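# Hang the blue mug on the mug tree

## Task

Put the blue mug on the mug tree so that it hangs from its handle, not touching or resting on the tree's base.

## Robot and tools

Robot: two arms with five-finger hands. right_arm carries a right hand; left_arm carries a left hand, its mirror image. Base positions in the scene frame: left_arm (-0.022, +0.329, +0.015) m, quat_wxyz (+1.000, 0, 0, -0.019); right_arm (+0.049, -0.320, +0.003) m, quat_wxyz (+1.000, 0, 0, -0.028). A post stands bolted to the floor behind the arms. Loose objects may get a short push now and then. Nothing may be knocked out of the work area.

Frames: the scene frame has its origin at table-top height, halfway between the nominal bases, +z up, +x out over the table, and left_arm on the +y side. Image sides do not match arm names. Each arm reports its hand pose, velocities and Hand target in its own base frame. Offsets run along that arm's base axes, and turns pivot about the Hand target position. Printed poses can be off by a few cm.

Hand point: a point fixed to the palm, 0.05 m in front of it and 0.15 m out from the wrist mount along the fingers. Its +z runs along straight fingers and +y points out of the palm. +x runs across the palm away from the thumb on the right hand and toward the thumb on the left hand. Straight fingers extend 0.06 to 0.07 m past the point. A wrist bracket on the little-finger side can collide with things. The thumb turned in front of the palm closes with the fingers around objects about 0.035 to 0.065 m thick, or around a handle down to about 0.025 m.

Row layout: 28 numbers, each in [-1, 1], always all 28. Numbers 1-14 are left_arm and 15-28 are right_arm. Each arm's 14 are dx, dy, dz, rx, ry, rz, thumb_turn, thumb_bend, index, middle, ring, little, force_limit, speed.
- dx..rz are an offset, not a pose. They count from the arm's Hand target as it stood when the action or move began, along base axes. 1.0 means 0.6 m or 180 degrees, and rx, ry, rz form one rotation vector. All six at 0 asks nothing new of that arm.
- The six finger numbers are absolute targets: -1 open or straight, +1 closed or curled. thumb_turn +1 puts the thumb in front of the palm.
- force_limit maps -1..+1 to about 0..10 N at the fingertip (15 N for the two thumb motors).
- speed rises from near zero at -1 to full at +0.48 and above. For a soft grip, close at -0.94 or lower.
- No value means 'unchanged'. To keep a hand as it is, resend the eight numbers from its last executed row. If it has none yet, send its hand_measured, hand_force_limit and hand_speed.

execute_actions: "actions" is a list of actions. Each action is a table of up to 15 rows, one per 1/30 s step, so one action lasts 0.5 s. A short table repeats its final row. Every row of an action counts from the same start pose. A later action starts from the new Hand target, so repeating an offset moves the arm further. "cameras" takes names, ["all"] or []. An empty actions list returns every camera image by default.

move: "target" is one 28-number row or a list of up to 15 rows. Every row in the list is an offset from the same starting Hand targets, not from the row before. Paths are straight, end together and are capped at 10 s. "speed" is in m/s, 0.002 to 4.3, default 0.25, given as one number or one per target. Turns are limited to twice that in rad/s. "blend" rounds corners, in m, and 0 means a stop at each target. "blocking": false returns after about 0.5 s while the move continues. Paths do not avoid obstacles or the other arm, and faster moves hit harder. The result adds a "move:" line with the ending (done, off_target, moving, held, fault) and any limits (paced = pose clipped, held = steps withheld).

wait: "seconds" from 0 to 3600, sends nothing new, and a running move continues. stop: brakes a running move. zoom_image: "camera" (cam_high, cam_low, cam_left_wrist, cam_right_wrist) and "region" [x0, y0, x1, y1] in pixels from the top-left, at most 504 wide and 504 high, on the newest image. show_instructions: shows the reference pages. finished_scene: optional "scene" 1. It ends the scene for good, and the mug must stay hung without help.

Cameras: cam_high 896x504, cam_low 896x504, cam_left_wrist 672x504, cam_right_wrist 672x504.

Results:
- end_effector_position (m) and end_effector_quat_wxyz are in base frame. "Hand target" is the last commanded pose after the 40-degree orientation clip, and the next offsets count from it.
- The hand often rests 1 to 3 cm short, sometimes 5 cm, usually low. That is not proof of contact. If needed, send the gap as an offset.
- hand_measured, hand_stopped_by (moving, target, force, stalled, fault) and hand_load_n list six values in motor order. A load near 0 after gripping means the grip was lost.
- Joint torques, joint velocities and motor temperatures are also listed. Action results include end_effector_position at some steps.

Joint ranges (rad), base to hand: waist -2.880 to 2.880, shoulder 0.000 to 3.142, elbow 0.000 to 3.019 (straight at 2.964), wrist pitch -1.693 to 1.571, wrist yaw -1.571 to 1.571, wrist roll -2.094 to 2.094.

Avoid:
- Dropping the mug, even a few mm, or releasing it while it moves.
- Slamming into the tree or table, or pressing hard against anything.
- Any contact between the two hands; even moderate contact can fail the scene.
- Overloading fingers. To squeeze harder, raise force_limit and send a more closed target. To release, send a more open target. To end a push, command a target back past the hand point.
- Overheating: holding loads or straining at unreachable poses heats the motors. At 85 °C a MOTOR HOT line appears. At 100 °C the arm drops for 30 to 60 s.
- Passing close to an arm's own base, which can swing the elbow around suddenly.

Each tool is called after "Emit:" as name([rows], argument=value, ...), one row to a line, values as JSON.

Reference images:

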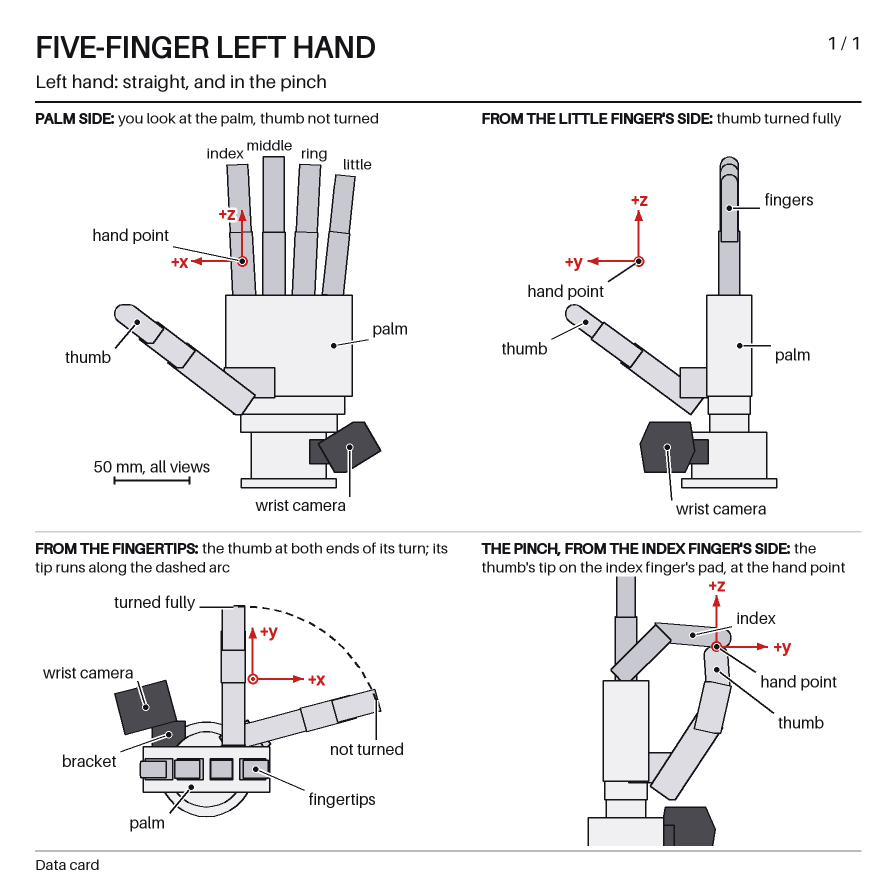

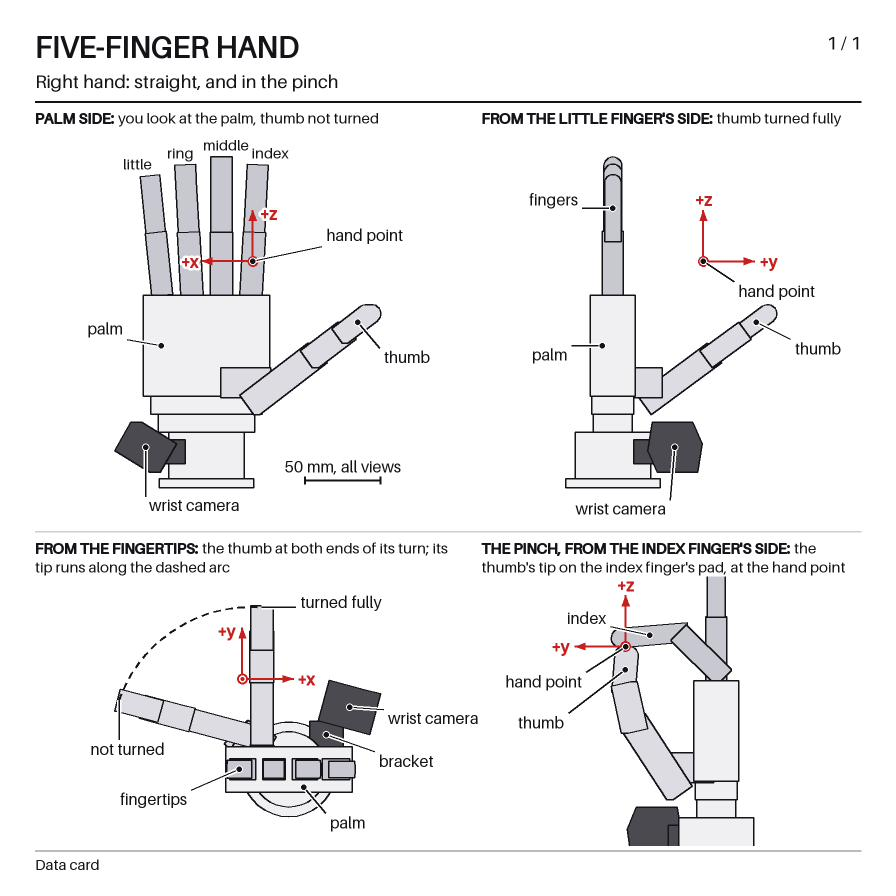

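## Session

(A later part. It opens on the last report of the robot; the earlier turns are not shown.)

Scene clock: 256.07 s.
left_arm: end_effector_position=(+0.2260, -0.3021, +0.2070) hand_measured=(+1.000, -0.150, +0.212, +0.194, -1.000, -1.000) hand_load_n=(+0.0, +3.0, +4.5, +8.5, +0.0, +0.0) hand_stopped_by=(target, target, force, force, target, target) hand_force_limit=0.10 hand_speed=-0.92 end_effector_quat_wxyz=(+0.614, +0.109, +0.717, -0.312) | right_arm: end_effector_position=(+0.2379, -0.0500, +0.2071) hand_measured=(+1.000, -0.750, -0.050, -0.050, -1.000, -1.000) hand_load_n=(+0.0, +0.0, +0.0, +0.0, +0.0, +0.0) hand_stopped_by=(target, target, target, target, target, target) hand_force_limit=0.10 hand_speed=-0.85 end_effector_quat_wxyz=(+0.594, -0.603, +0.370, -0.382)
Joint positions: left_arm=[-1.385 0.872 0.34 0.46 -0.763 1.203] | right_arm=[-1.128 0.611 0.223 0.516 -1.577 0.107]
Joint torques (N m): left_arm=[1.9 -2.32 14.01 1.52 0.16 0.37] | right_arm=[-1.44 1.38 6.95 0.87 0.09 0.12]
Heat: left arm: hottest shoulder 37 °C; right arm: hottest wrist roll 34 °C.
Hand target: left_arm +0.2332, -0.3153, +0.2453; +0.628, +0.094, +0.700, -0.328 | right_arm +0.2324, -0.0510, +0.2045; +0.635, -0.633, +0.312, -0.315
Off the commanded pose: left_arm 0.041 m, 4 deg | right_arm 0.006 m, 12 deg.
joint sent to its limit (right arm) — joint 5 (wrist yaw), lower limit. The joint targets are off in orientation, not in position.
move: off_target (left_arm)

Emit:
move(target=[0.0204,-0.0145,0.015,0,0,0,1,-0.15,0.5,0.5,-1,-1,0.1,-0.92,0,0,0,0,0,0,1,-0.75,-0.05,-0.05,-1,-1,0.1,-0.85], cameras=["cam_high","cam_low","cam_left_wrist"], speed=0.03)

Emit:
zoom_image(camera="cam_high", region=[270, 130, 370, 230])

Emit:
zoom_image(camera="cam_low", region=[205, 110, 305, 210])

Emit:
zoom_image(camera="cam_left_wrist", region=[200, 100, 400, 300])

Scene clock: 258.47 s.
left_arm: end_effector_position=(+0.2369, -0.3100, +0.2189) hand_measured=(+1.000, -0.150, +0.212, +0.194, -1.000, -1.000) hand_load_n=(+0.0, +3.0, +4.5, +8.5, +0.0, +0.0) hand_stopped_by=(target, target, force, force, target, target) hand_force_limit=0.10 hand_speed=-0.92 end_effector_quat_wxyz=(+0.615, +0.106, +0.715, -0.316) | right_arm: end_effector_position=(+0.2379, -0.0500, +0.2071) hand_measured=(+1.000, -0.750, -0.050, -0.050, -1.000, -1.000) hand_load_n=(+0.0, +0.0, +0.0, +0.0, +0.0, +0.0) hand_stopped_by=(target, target, target, target, target, target) hand_force_limit=0.10 hand_speed=-0.85 end_effector_quat_wxyz=(+0.594, -0.603, +0.370, -0.382)
Joint positions: left_arm=[-1.346 0.886 0.378 0.448 -0.724 1.203] | right_arm=[-1.128 0.611 0.223 0.516 -1.577 0.107]
Joint torques (N m): left_arm=[1.85 -1.38 13.82 1.57 0.17 0.31] | right_arm=[-1.44 1.38 6.95 0.87 0.08 0.11]
Heat: left arm: hottest shoulder 36 °C; right arm: hottest wrist roll 34 °C.
Hand target: left_arm +0.2454, -0.3241, +0.2543; +0.628, +0.094, +0.700, -0.328 | right_arm +0.2324, -0.0510, +0.2045; +0.635, -0.633, +0.312, -0.315
Off the commanded pose: left_arm 0.039 m, 3 deg | right_arm 0.006 m, 12 deg.
joint sent to its limit (right arm) — joint 5 (wrist yaw), lower limit. The joint targets are off in orientation, not in position.
move: off_target (left_arm)

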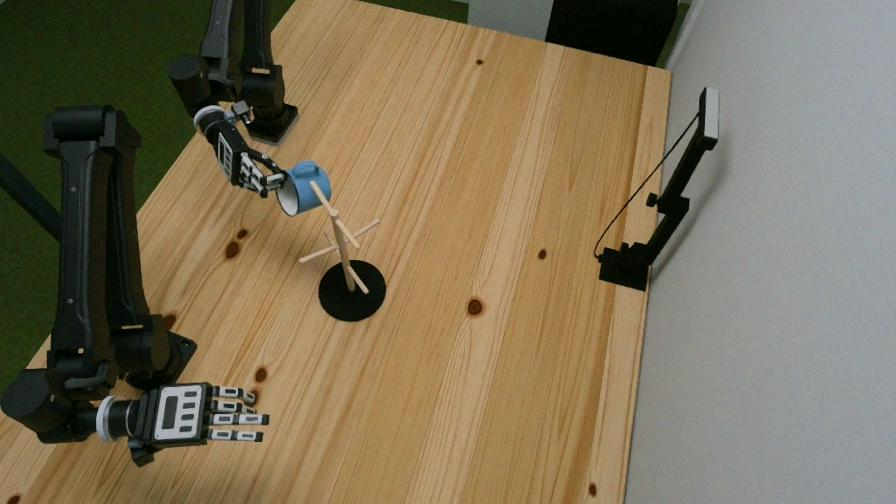

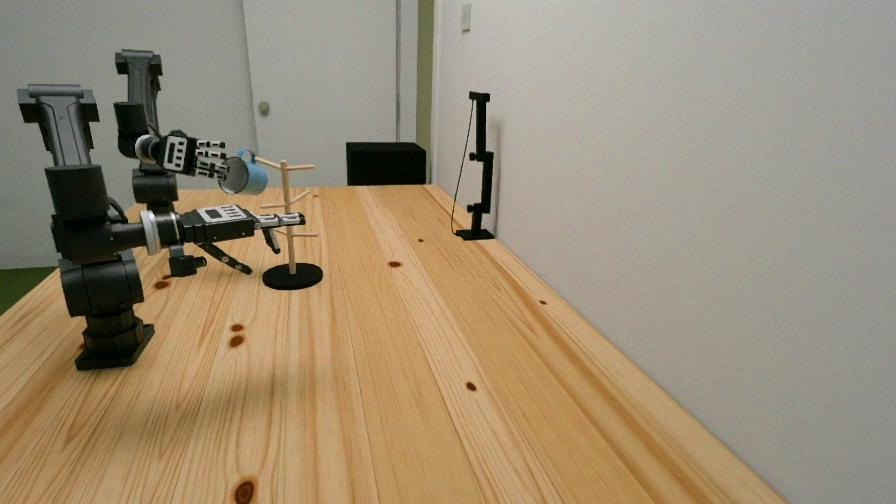

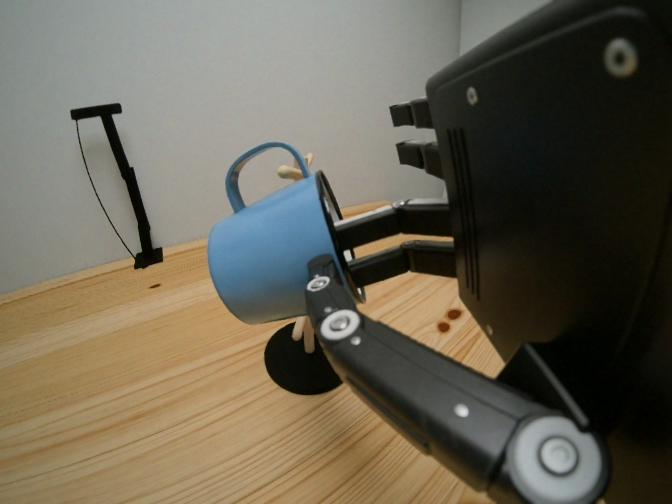

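Scaled by 5.040 from the camera's image (finer frame: 1280x720).

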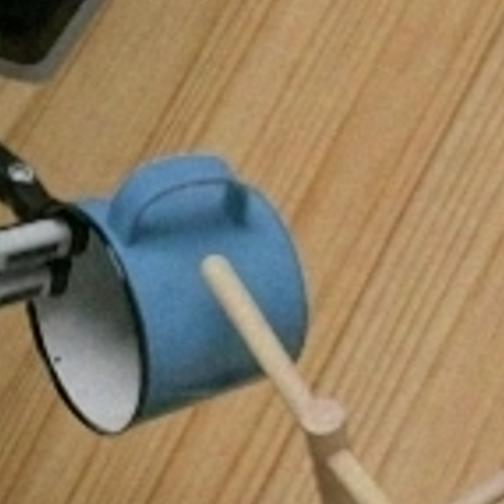

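Scaled by 5.040 from the camera's image (finer frame: 1280x720).

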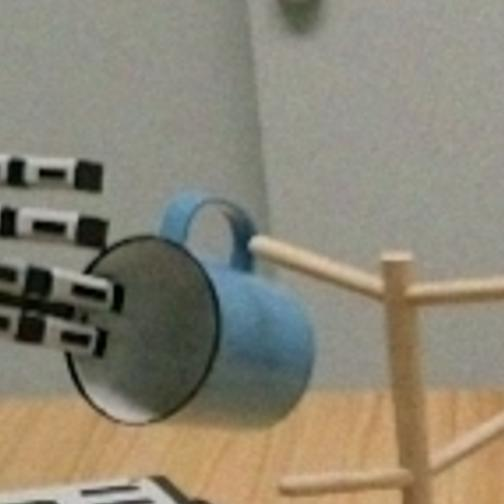

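Scaled by 2.520 from the camera's image (finer frame: 960x720).

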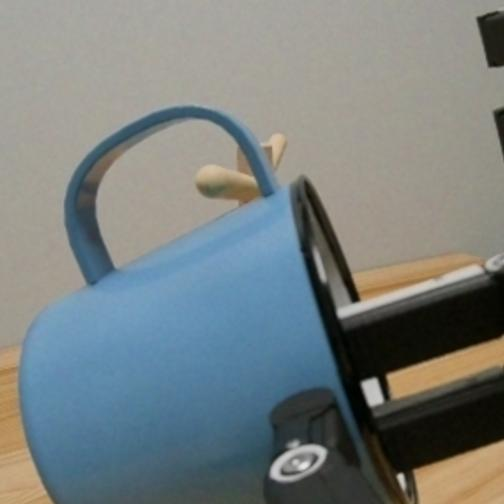

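Emit:
move(target=[0.0245,-0.0174,-0.003,0,0,0,1,-0.15,0.5,0.5,-1,-1,0.1,-0.92,0,0,0,0,0,0,1,-0.75,-0.05,-0.05,-1,-1,0.1,-0.85], cameras=["cam_high","cam_low","cam_left_wrist"], speed=0.02)

Emit:
zoom_image(camera="cam_high", region=[270, 130, 370, 230])

Emit:
zoom_image(camera="cam_low", region=[205, 110, 305, 210])

Emit:
zoom_image(camera="cam_left_wrist", region=[200, 100, 400, 300])

Scene clock: 263.13 s.
left_arm: end_effector_position=(+0.2496, -0.3175, +0.2116) hand_measured=(+1.000, -0.150, +0.212, +0.194, -1.000, -1.000) hand_load_n=(+0.0, +3.0, +4.5, +8.0, +0.0, +0.0) hand_stopped_by=(target, target, force, force, target, target) hand_force_limit=0.10 hand_speed=-0.92 end_effector_quat_wxyz=(+0.609, +0.112, +0.722, -0.307) | right_arm: end_effector_position=(+0.2379, -0.0500, +0.2071) hand_measured=(+1.000, -0.750, -0.050, -0.050, -1.000, -1.000) hand_load_n=(+0.0, +0.0, +0.0, +0.0, +0.0, +0.0) hand_stopped_by=(target, target, target, target, target, target) hand_force_limit=0.10 hand_speed=-0.85 end_effector_quat_wxyz=(+0.594, -0.603, +0.370, -0.382)
Joint positions: left_arm=[-1.303 0.94 0.399 0.453 -0.681 1.203] | right_arm=[-1.128 0.611 0.223 0.516 -1.577 0.107]
Joint torques (N m): left_arm=[2.26 -2.2 14.13 2.58 0.19 0.29] | right_arm=[-1.38 1.38 6.94 0.9 0.09 0.11]
Heat: left arm: hottest shoulder 36 °C; right arm: hottest wrist roll 34 °C.
Hand target: left_arm +0.2601, -0.3345, +0.2525; +0.628, +0.094, +0.700, -0.328 | right_arm +0.2324, -0.0510, +0.2045; +0.635, -0.633, +0.312, -0.315
Off the commanded pose: left_arm 0.046 m, 5 deg | right_arm 0.006 m, 12 deg.
joint sent to its limit (right arm) — joint 5 (wrist yaw), lower limit. The joint targets are off in orientation, not in position.
move: off_target (left_arm)

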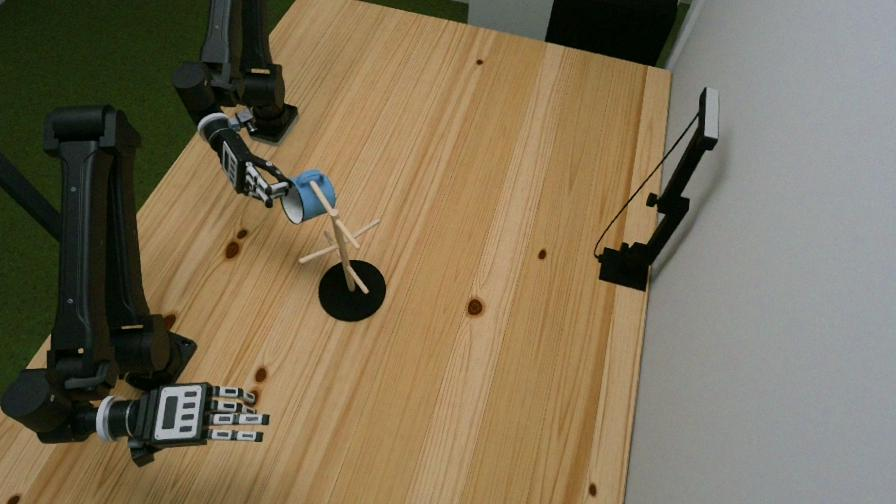

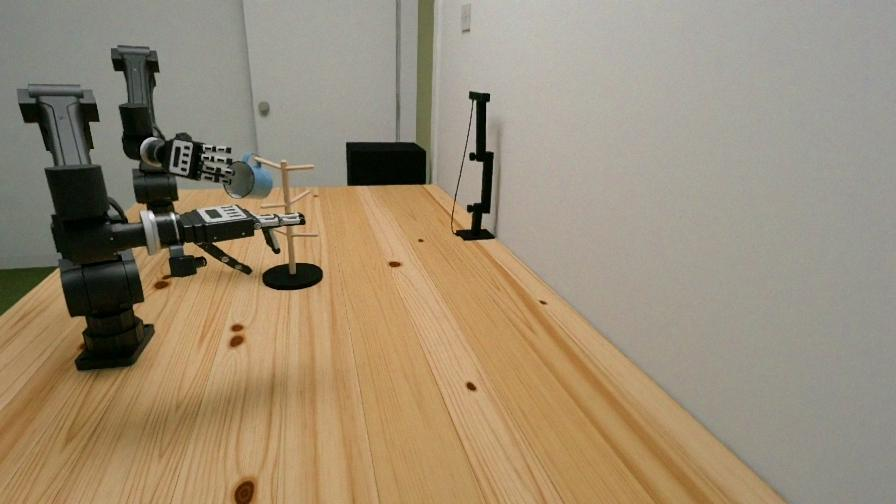

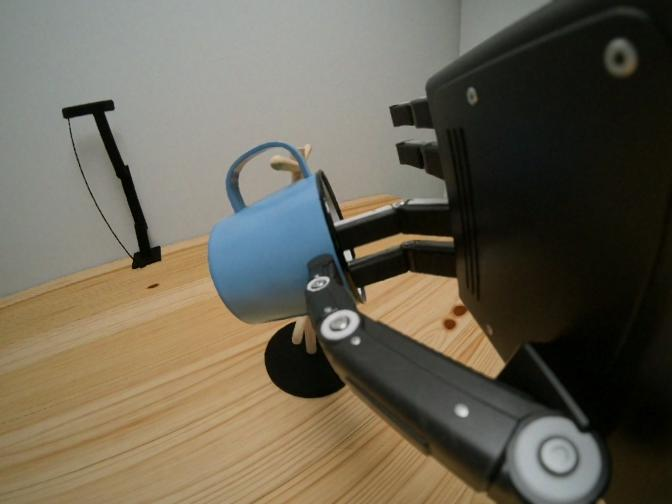

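Scaled by 5.040 from the camera's image (finer frame: 1280x720).

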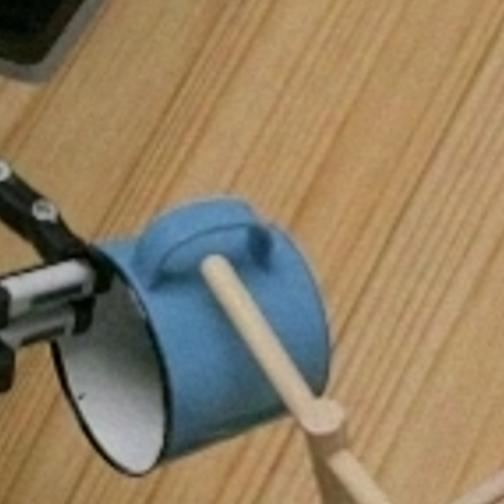

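Scaled by 5.040 from the camera's image (finer frame: 1280x720).

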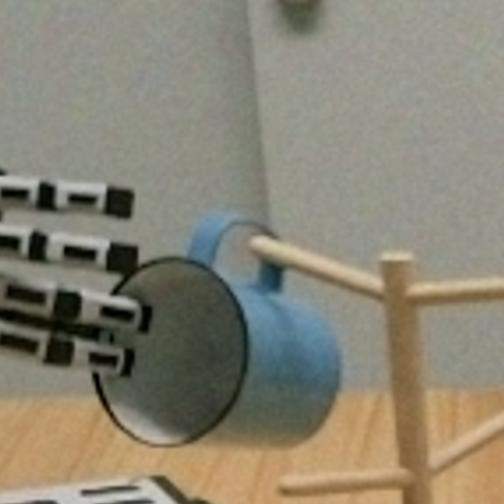

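Scaled by 2.520 from the camera's image (finer frame: 960x720).

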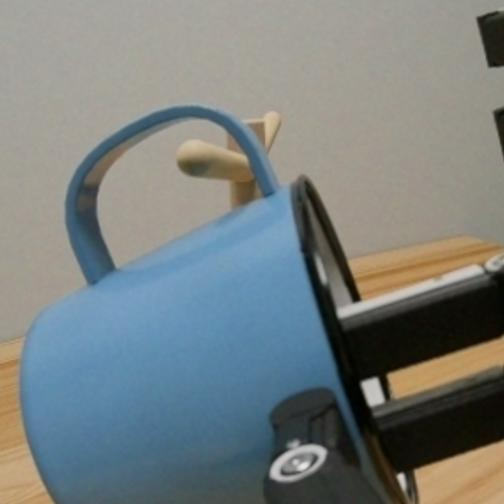

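Emit:
move(target=[0.024,-0.0232,0.01,0,0,0,1,-0.15,0.5,0.5,-1,-1,0.1,-0.92,0,0,0,0,0,0,1,-0.75,-0.05,-0.05,-1,-1,0.1,-0.85], cameras=["cam_high","cam_low","cam_left_wrist"], speed=0.02)

Emit:
zoom_image(camera="cam_high", region=[270, 130, 370, 230])

Emit:
zoom_image(camera="cam_low", region=[205, 110, 305, 210])

Emit:
zoom_image(camera="cam_left_wrist", region=[200, 100, 400, 300])

Scene clock: 266.50 s.
left_arm: end_effector_position=(+0.2632, -0.3317, +0.2173) hand_measured=(+1.000, -0.150, +0.212, +0.194, -1.000, -1.000) hand_load_n=(+0.0, +3.0, +4.5, +8.5, +0.0, +0.0) hand_stopped_by=(target, target, force, force, target, target) hand_force_limit=0.10 hand_speed=-0.92 end_effector_quat_wxyz=(+0.608, +0.112, +0.723, -0.307) | right_arm: end_effector_position=(+0.2379, -0.0500, +0.2071) hand_measured=(+1.000, -0.750, -0.050, -0.050, -1.000, -1.000) hand_load_n=(+0.0, +0.0, +0.0, +0.0, +0.0, +0.0) hand_stopped_by=(target, target, target, target, target, target) hand_force_limit=0.10 hand_speed=-0.85 end_effector_quat_wxyz=(+0.594, -0.603, +0.370, -0.382)
Joint positions: left_arm=[-1.268 0.995 0.446 0.459 -0.646 1.203] | right_arm=[-1.128 0.611 0.223 0.516 -1.577 0.107]
Joint torques (N m): left_arm=[2.43 -2.67 14.09 2.58 0.19 0.29] | right_arm=[-1.49 1.44 6.95 0.9 0.08 0.11]
Heat: left arm: hottest shoulder 36 °C; right arm: hottest wrist roll 34 °C.
Hand target: left_arm +0.2745, -0.3485, +0.2585; +0.628, +0.094, +0.700, -0.328 | right_arm +0.2324, -0.0510, +0.2045; +0.635, -0.633, +0.312, -0.315
Off the commanded pose: left_arm 0.046 m, 5 deg | right_arm 0.006 m, 12 deg.
joint sent to its limit (right arm) — joint 5 (wrist yaw), lower limit. The joint targets are off in orientation, not in position.
move: off_target (left_arm)

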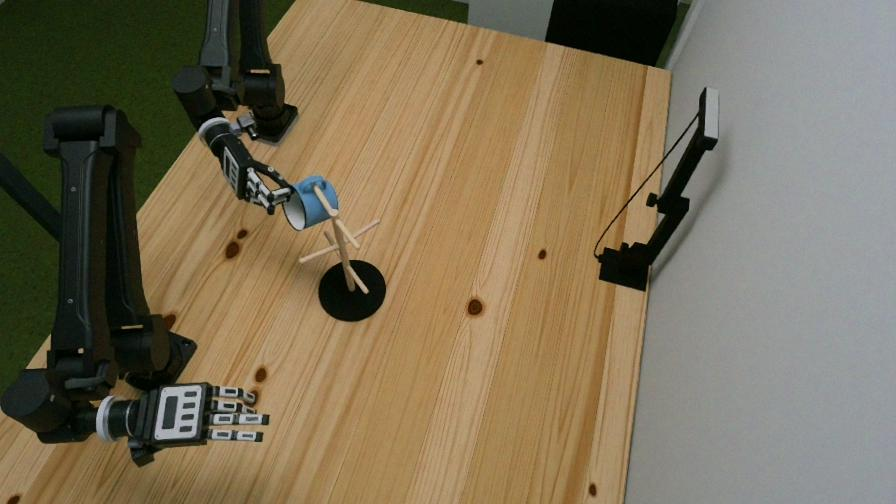

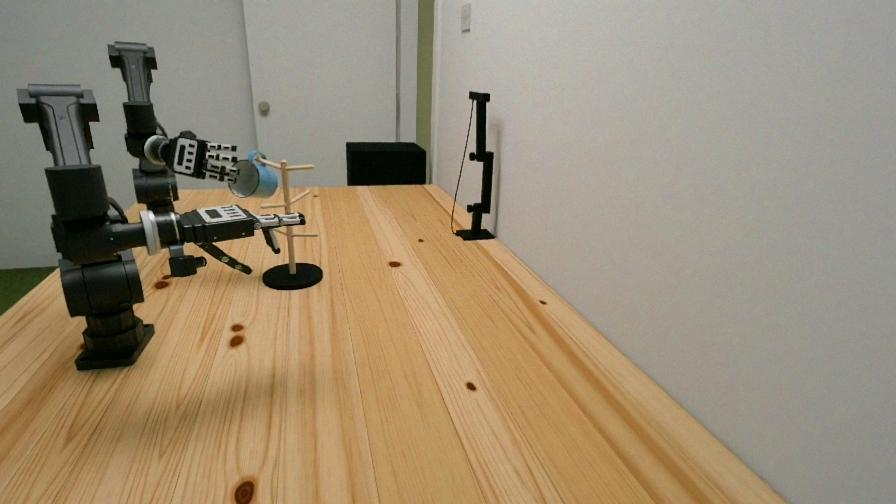

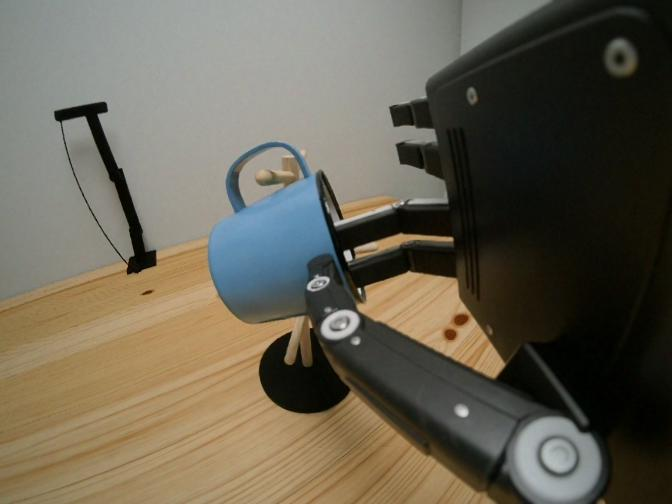

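Scaled by 5.040 from the camera's image (finer frame: 1280x720).

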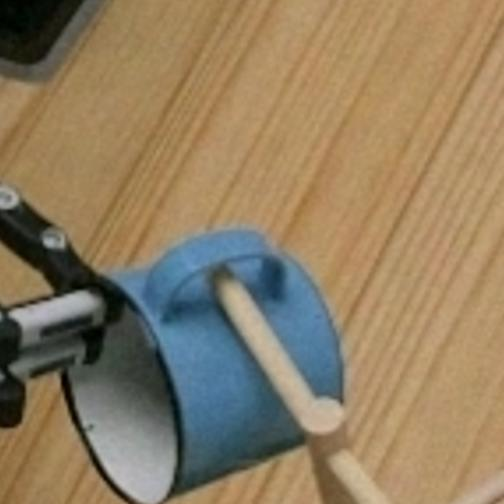

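Scaled by 5.040 from the camera's image (finer frame: 1280x720).

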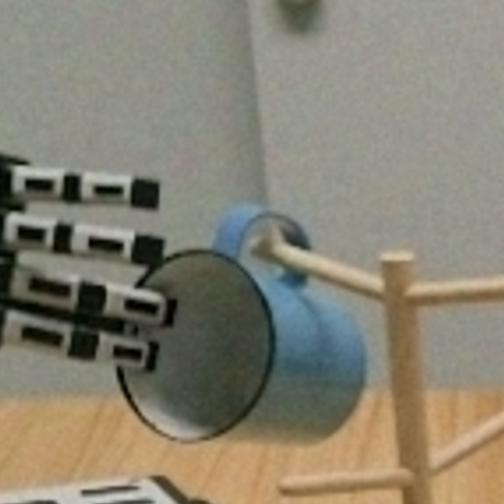

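Scaled by 2.520 from the camera's image (finer frame: 960x720).

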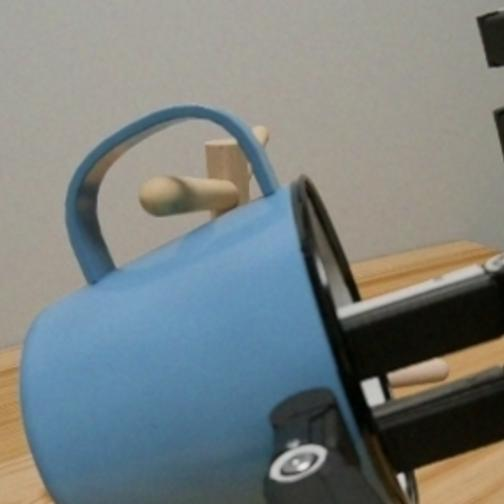

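Emit:
move(target=[0.019,-0.0135,-0.011,0,0,0,1,-0.15,0.5,0.5,-1,-1,0.1,-0.92,0,0,0,0,0,0,1,-0.75,-0.05,-0.05,-1,-1,0.1,-0.85], cameras=["cam_high","cam_low","cam_left_wrist"], speed=0.02)

Emit:
zoom_image(camera="cam_high", region=[270, 130, 370, 230])

Emit:
zoom_image(camera="cam_low", region=[205, 110, 305, 210])

Emit:
zoom_image(camera="cam_left_wrist", region=[200, 100, 400, 300])

Scene clock: 269.47 s.
left_arm: end_effector_position=(+0.2738, -0.3393, +0.2103) hand_measured=(+1.000, -0.150, +0.212, +0.194, -1.000, -1.000) hand_load_n=(+0.0, +2.5, +4.5, +8.5, +0.0, +0.0) hand_stopped_by=(target, target, force, force, target, target) hand_force_limit=0.10 hand_speed=-0.92 end_effector_quat_wxyz=(+0.607, +0.112, +0.724, -0.307) | right_arm: end_effector_position=(+0.2379, -0.0500, +0.2071) hand_measured=(+1.000, -0.750, -0.050, -0.050, -1.000, -1.000) hand_load_n=(+0.0, +0.5, +0.0, +0.0, +0.0, +0.0) hand_stopped_by=(target, target, target, target, target, target) hand_force_limit=0.10 hand_speed=-0.85 end_effector_quat_wxyz=(+0.594, -0.603, +0.370, -0.382)
Joint positions: left_arm=[-1.24 1.049 0.457 0.501 -0.617 1.203] | right_arm=[-1.128 0.611 0.223 0.516 -1.577 0.107]
Joint torques (N m): left_arm=[2.02 -3.55 13.83 2.4 0.17 0.33] | right_arm=[-1.38 1.44 6.94 0.87 0.09 0.12]
Heat: left arm: hottest shoulder 36 °C; right arm: hottest wrist roll 34 °C.
Hand target: left_arm +0.2859, -0.3565, +0.2517; +0.628, +0.094, +0.700, -0.328 | right_arm +0.2324, -0.0510, +0.2045; +0.635, -0.633, +0.312, -0.315
Off the commanded pose: left_arm 0.047 m, 5 deg | right_arm 0.006 m, 12 deg.
joint sent to its limit (right arm) — joint 5 (wrist yaw), lower limit. The joint targets are off in orientation, not in position.
move: off_target (left_arm)

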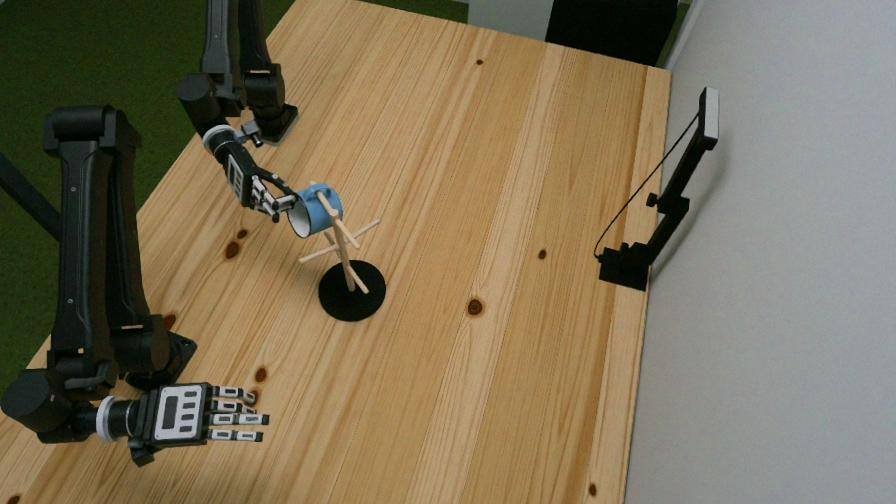

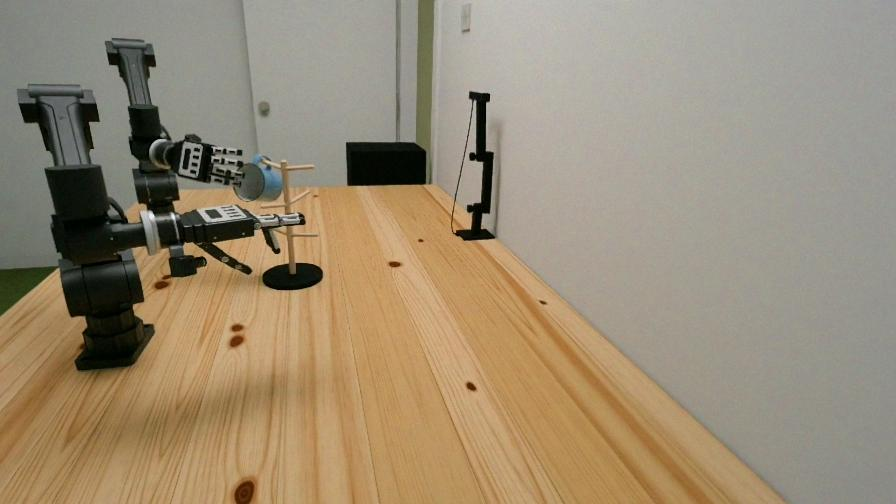

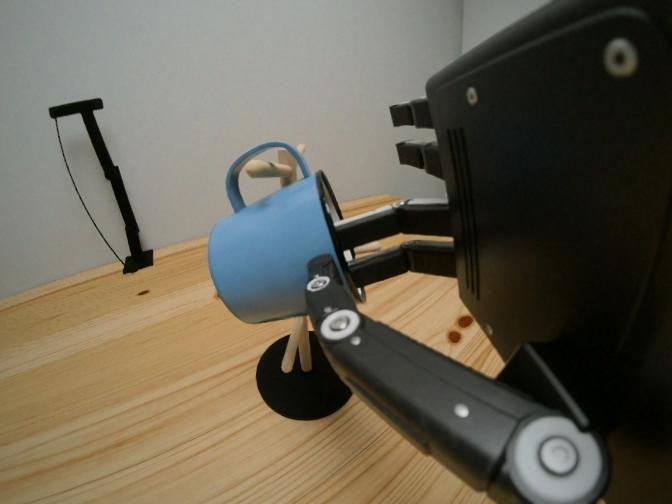

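Scaled by 5.040 from the camera's image (finer frame: 1280x720).

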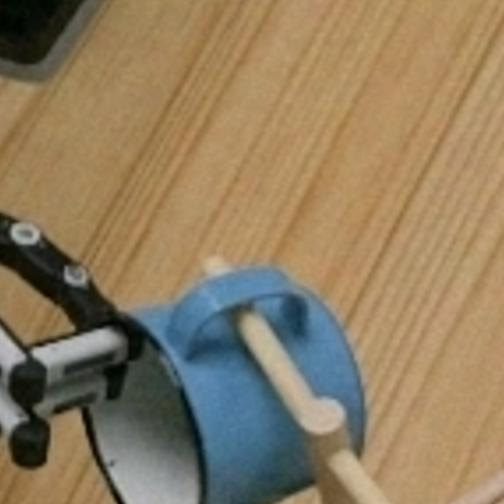

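Scaled by 5.040 from the camera's image (finer frame: 1280x720).

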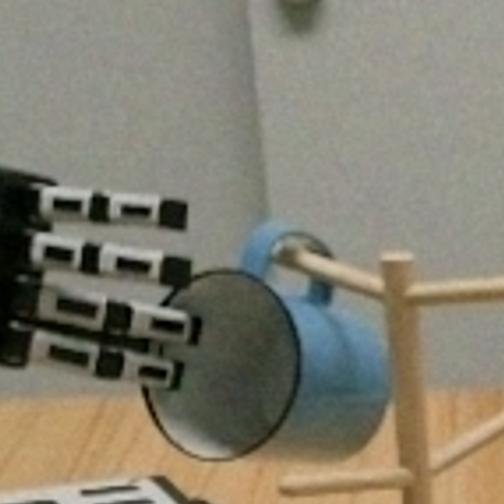

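Scaled by 2.520 from the camera's image (finer frame: 960x720).

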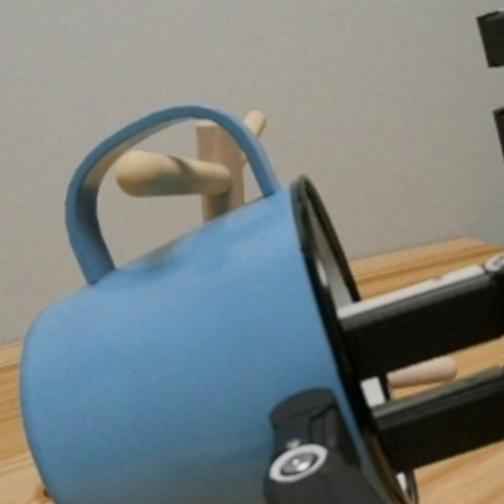

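Emit:
execute_actions(actions=[], cameras=["all"])

Emit:
zoom_image(camera="cam_high", region=[240, 110, 400, 250])

Emit:
zoom_image(camera="cam_low", region=[180, 90, 340, 230])

Emit:
zoom_image(camera="cam_left_wrist", region=[150, 60, 450, 350])

Scene clock: 272.67 s.
left_arm: end_effector_position=(+0.2740, -0.3393, +0.2104) hand_measured=(+1.000, -0.150, +0.212, +0.194, -1.000, -1.000) hand_load_n=(+0.0, +2.5, +4.5, +8.5, +0.0, +0.0) hand_stopped_by=(target, target, force, force, target, target) hand_force_limit=0.10 hand_speed=-0.92 end_effector_quat_wxyz=(+0.607, +0.111, +0.724, -0.307) | right_arm: end_effector_position=(+0.2379, -0.0500, +0.2071) hand_measured=(+1.000, -0.750, -0.050, -0.050, -1.000, -1.000) hand_load_n=(+0.0, +0.0, +0.5, +0.0, +0.0, +0.0) hand_stopped_by=(target, target, target, target, target, target) hand_force_limit=0.10 hand_speed=-0.85 end_effector_quat_wxyz=(+0.594, -0.603, +0.370, -0.382)
Joint positions: left_arm=[-1.239 1.049 0.457 0.501 -0.617 1.203] | right_arm=[-1.128 0.611 0.223 0.516 -1.577 0.107]
Joint velocities: within noise
Joint torques (N m): left_arm=[2.32 -3.66 14.11 2.81 0.19 0.3] | right_arm=[-1.49 1.44 6.94 0.9 0.08 0.12]
Motor temperatures (°C): left_arm=[27 36 37 32 28 29] | right_arm=[29 31 33 27 26 34]
Heat: left arm: hottest elbow 37 °C; right arm: hottest wrist roll 34 °C.
Hand target: left_arm +0.2859, -0.3565, +0.2518; +0.628, +0.094, +0.700, -0.328 | right_arm +0.2324, -0.0510, +0.2045; +0.635, -0.633, +0.312, -0.315
Off the commanded pose: left_arm 0.047 m, 5 deg | right_arm 0.006 m, 12 deg.

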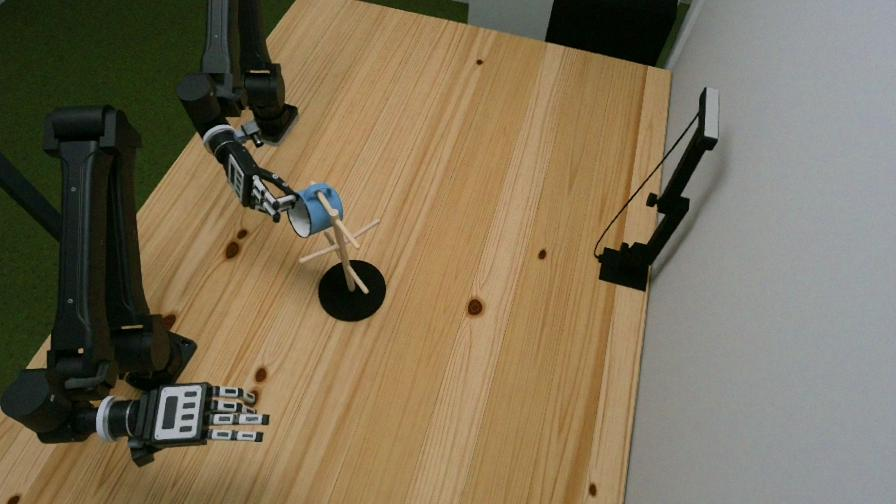

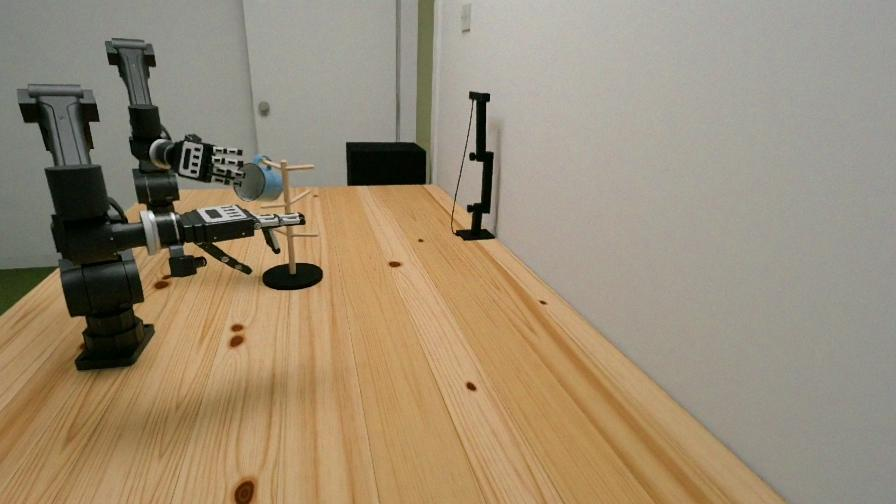

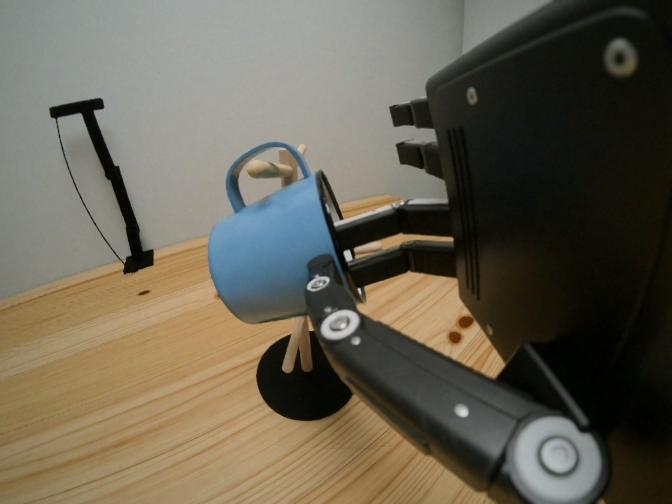

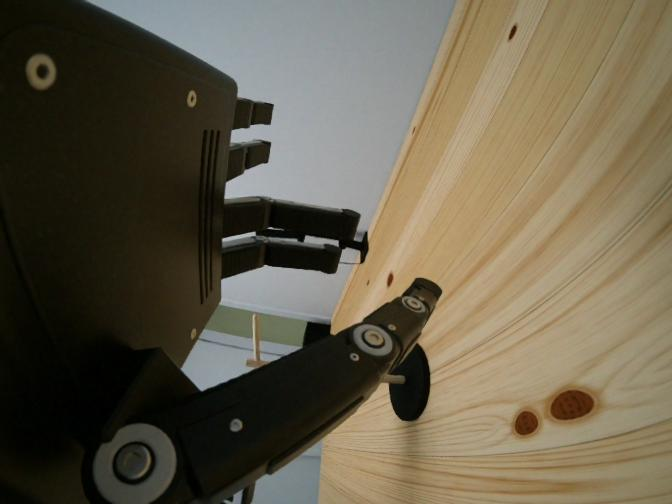

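Scaled by 3.150 from the camera's image (finer frame: 1280x720).

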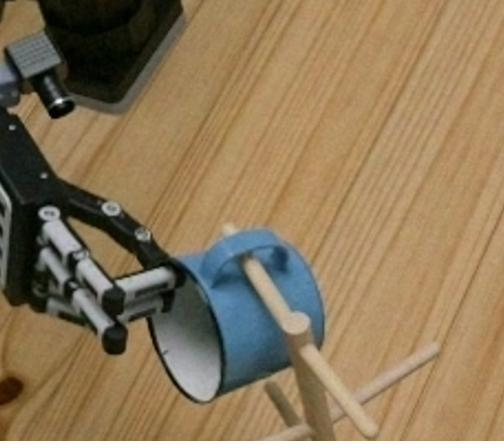

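Scaled by 3.150 from the camera's image (finer frame: 1280x720).

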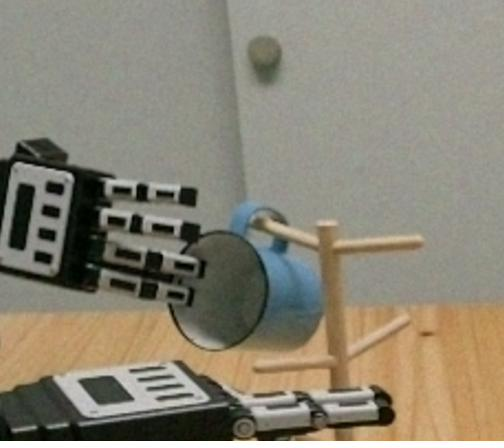

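Scaled by 1.680 from the camera's image (finer frame: 960x720).

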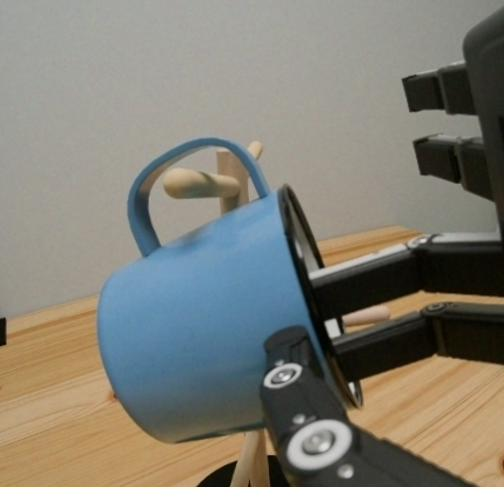

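Emit:
move(target=[0.004,-0.003,-0.012,0,0,0,1,-0.15,0.5,0.5,-1,-1,0.1,-0.92,0,0,0,0,0,0,1,-0.75,-0.05,-0.05,-1,-1,0.1,-0.85], speed=0.02, cameras=["cam_high","cam_low","cam_left_wrist"])

Emit:
zoom_image(camera="cam_left_wrist", region=[200, 100, 400, 300])

Emit:
zoom_image(camera="cam_low", region=[205, 130, 325, 230])

Scene clock: 274.60 s.
left_arm: end_effector_position=(+0.2768, -0.3426, +0.2066) hand_measured=(+1.000, -0.150, +0.212, +0.194, -1.000, -1.000) hand_load_n=(+0.0, +3.0, +4.5, +8.5, +0.0, +0.0) hand_stopped_by=(target, target, force, force, target, target) hand_force_limit=0.10 hand_speed=-0.92 end_effector_quat_wxyz=(+0.608, +0.110, +0.723, -0.309) | right_arm: end_effector_position=(+0.2379, -0.0500, +0.2071) hand_measured=(+1.000, -0.750, -0.050, -0.050, -1.000, -1.000) hand_load_n=(+0.0, +0.0, +0.0, +0.0, +0.0, +0.0) hand_stopped_by=(target, target, target, target, target, target) hand_force_limit=0.10 hand_speed=-0.85 end_effector_quat_wxyz=(+0.594, -0.603, +0.370, -0.382)
Joint positions: left_arm=[-1.234 1.075 0.457 0.532 -0.612 1.203] | right_arm=[-1.128 0.611 0.223 0.516 -1.577 0.107]
Joint torques (N m): left_arm=[2.49 -3.72 13.33 2.8 0.24 0.31] | right_arm=[-1.44 1.32 6.97 0.88 0.08 0.12]
Heat: left arm: hottest elbow 37 °C; right arm: hottest wrist roll 34 °C.
Hand target: left_arm +0.2883, -0.3582, +0.2447; +0.628, +0.094, +0.700, -0.328 | right_arm +0.2324, -0.0510, +0.2045; +0.635, -0.633, +0.312, -0.315
Off the commanded pose: left_arm 0.043 m, 5 deg | right_arm 0.006 m, 12 deg.
joint sent to its limit (right arm) — joint 5 (wrist yaw), lower limit. The joint targets are off in orientation, not in position.
move: off_target (left_arm)

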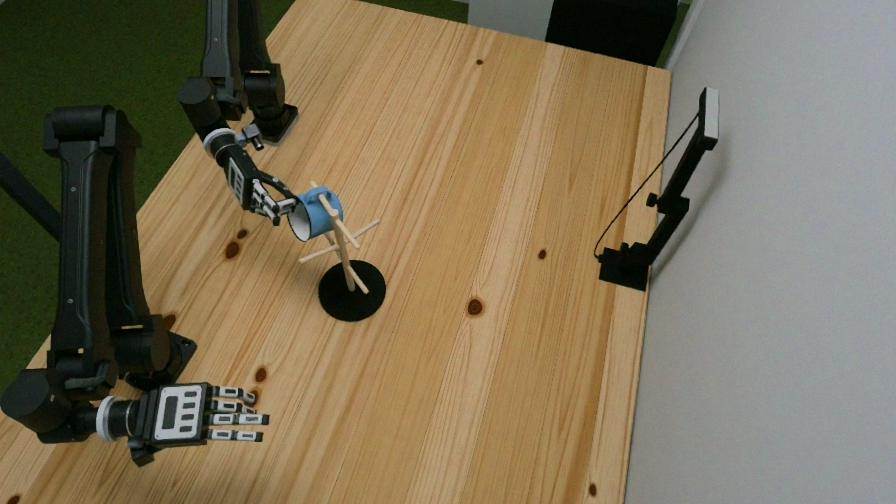

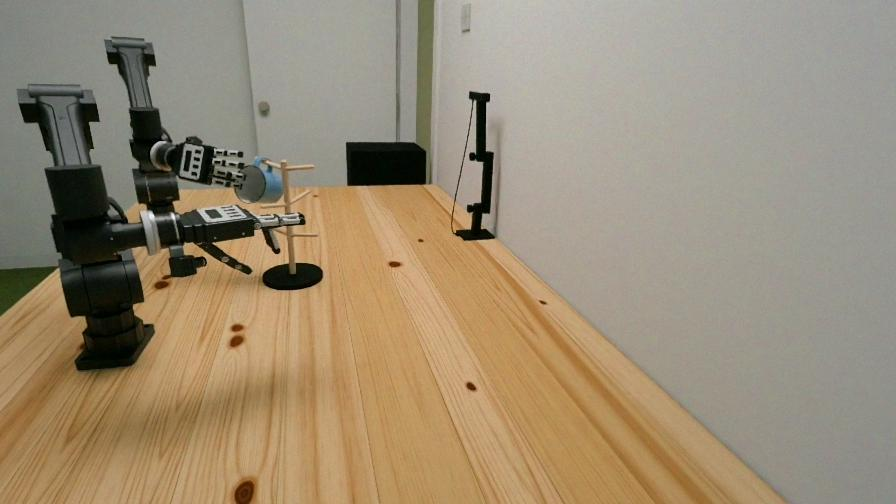

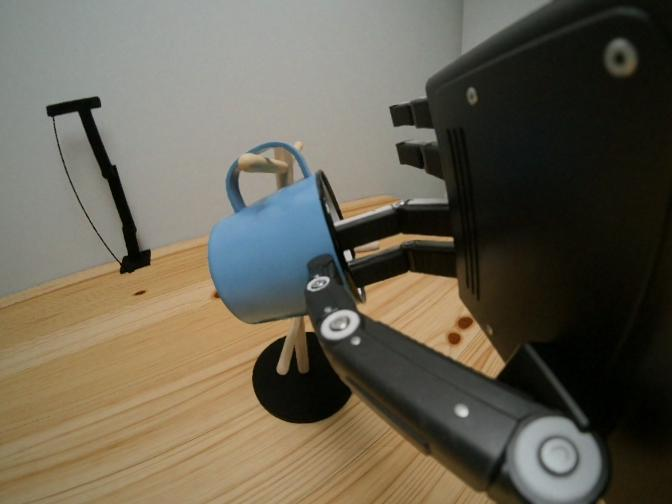

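Scaled by 2.520 from the camera's image (finer frame: 960x720).

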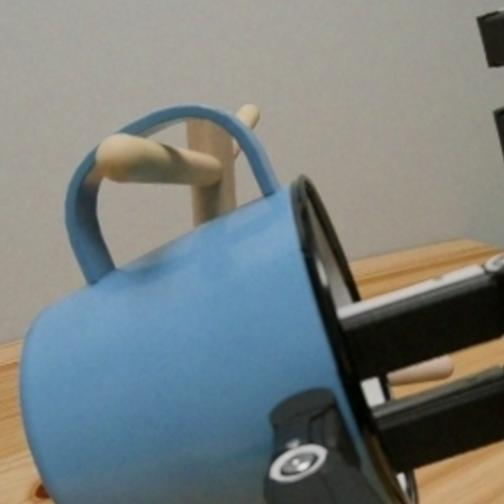

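Scaled by 4.200 from the camera's image (finer frame: 1280x720).

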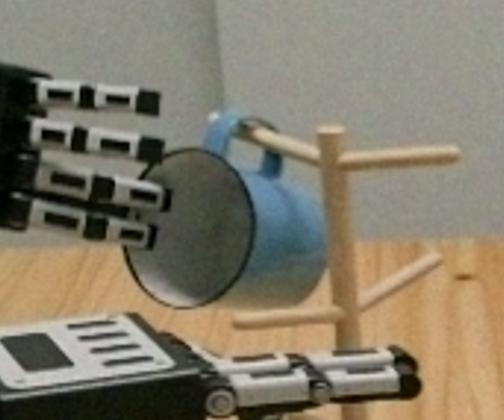

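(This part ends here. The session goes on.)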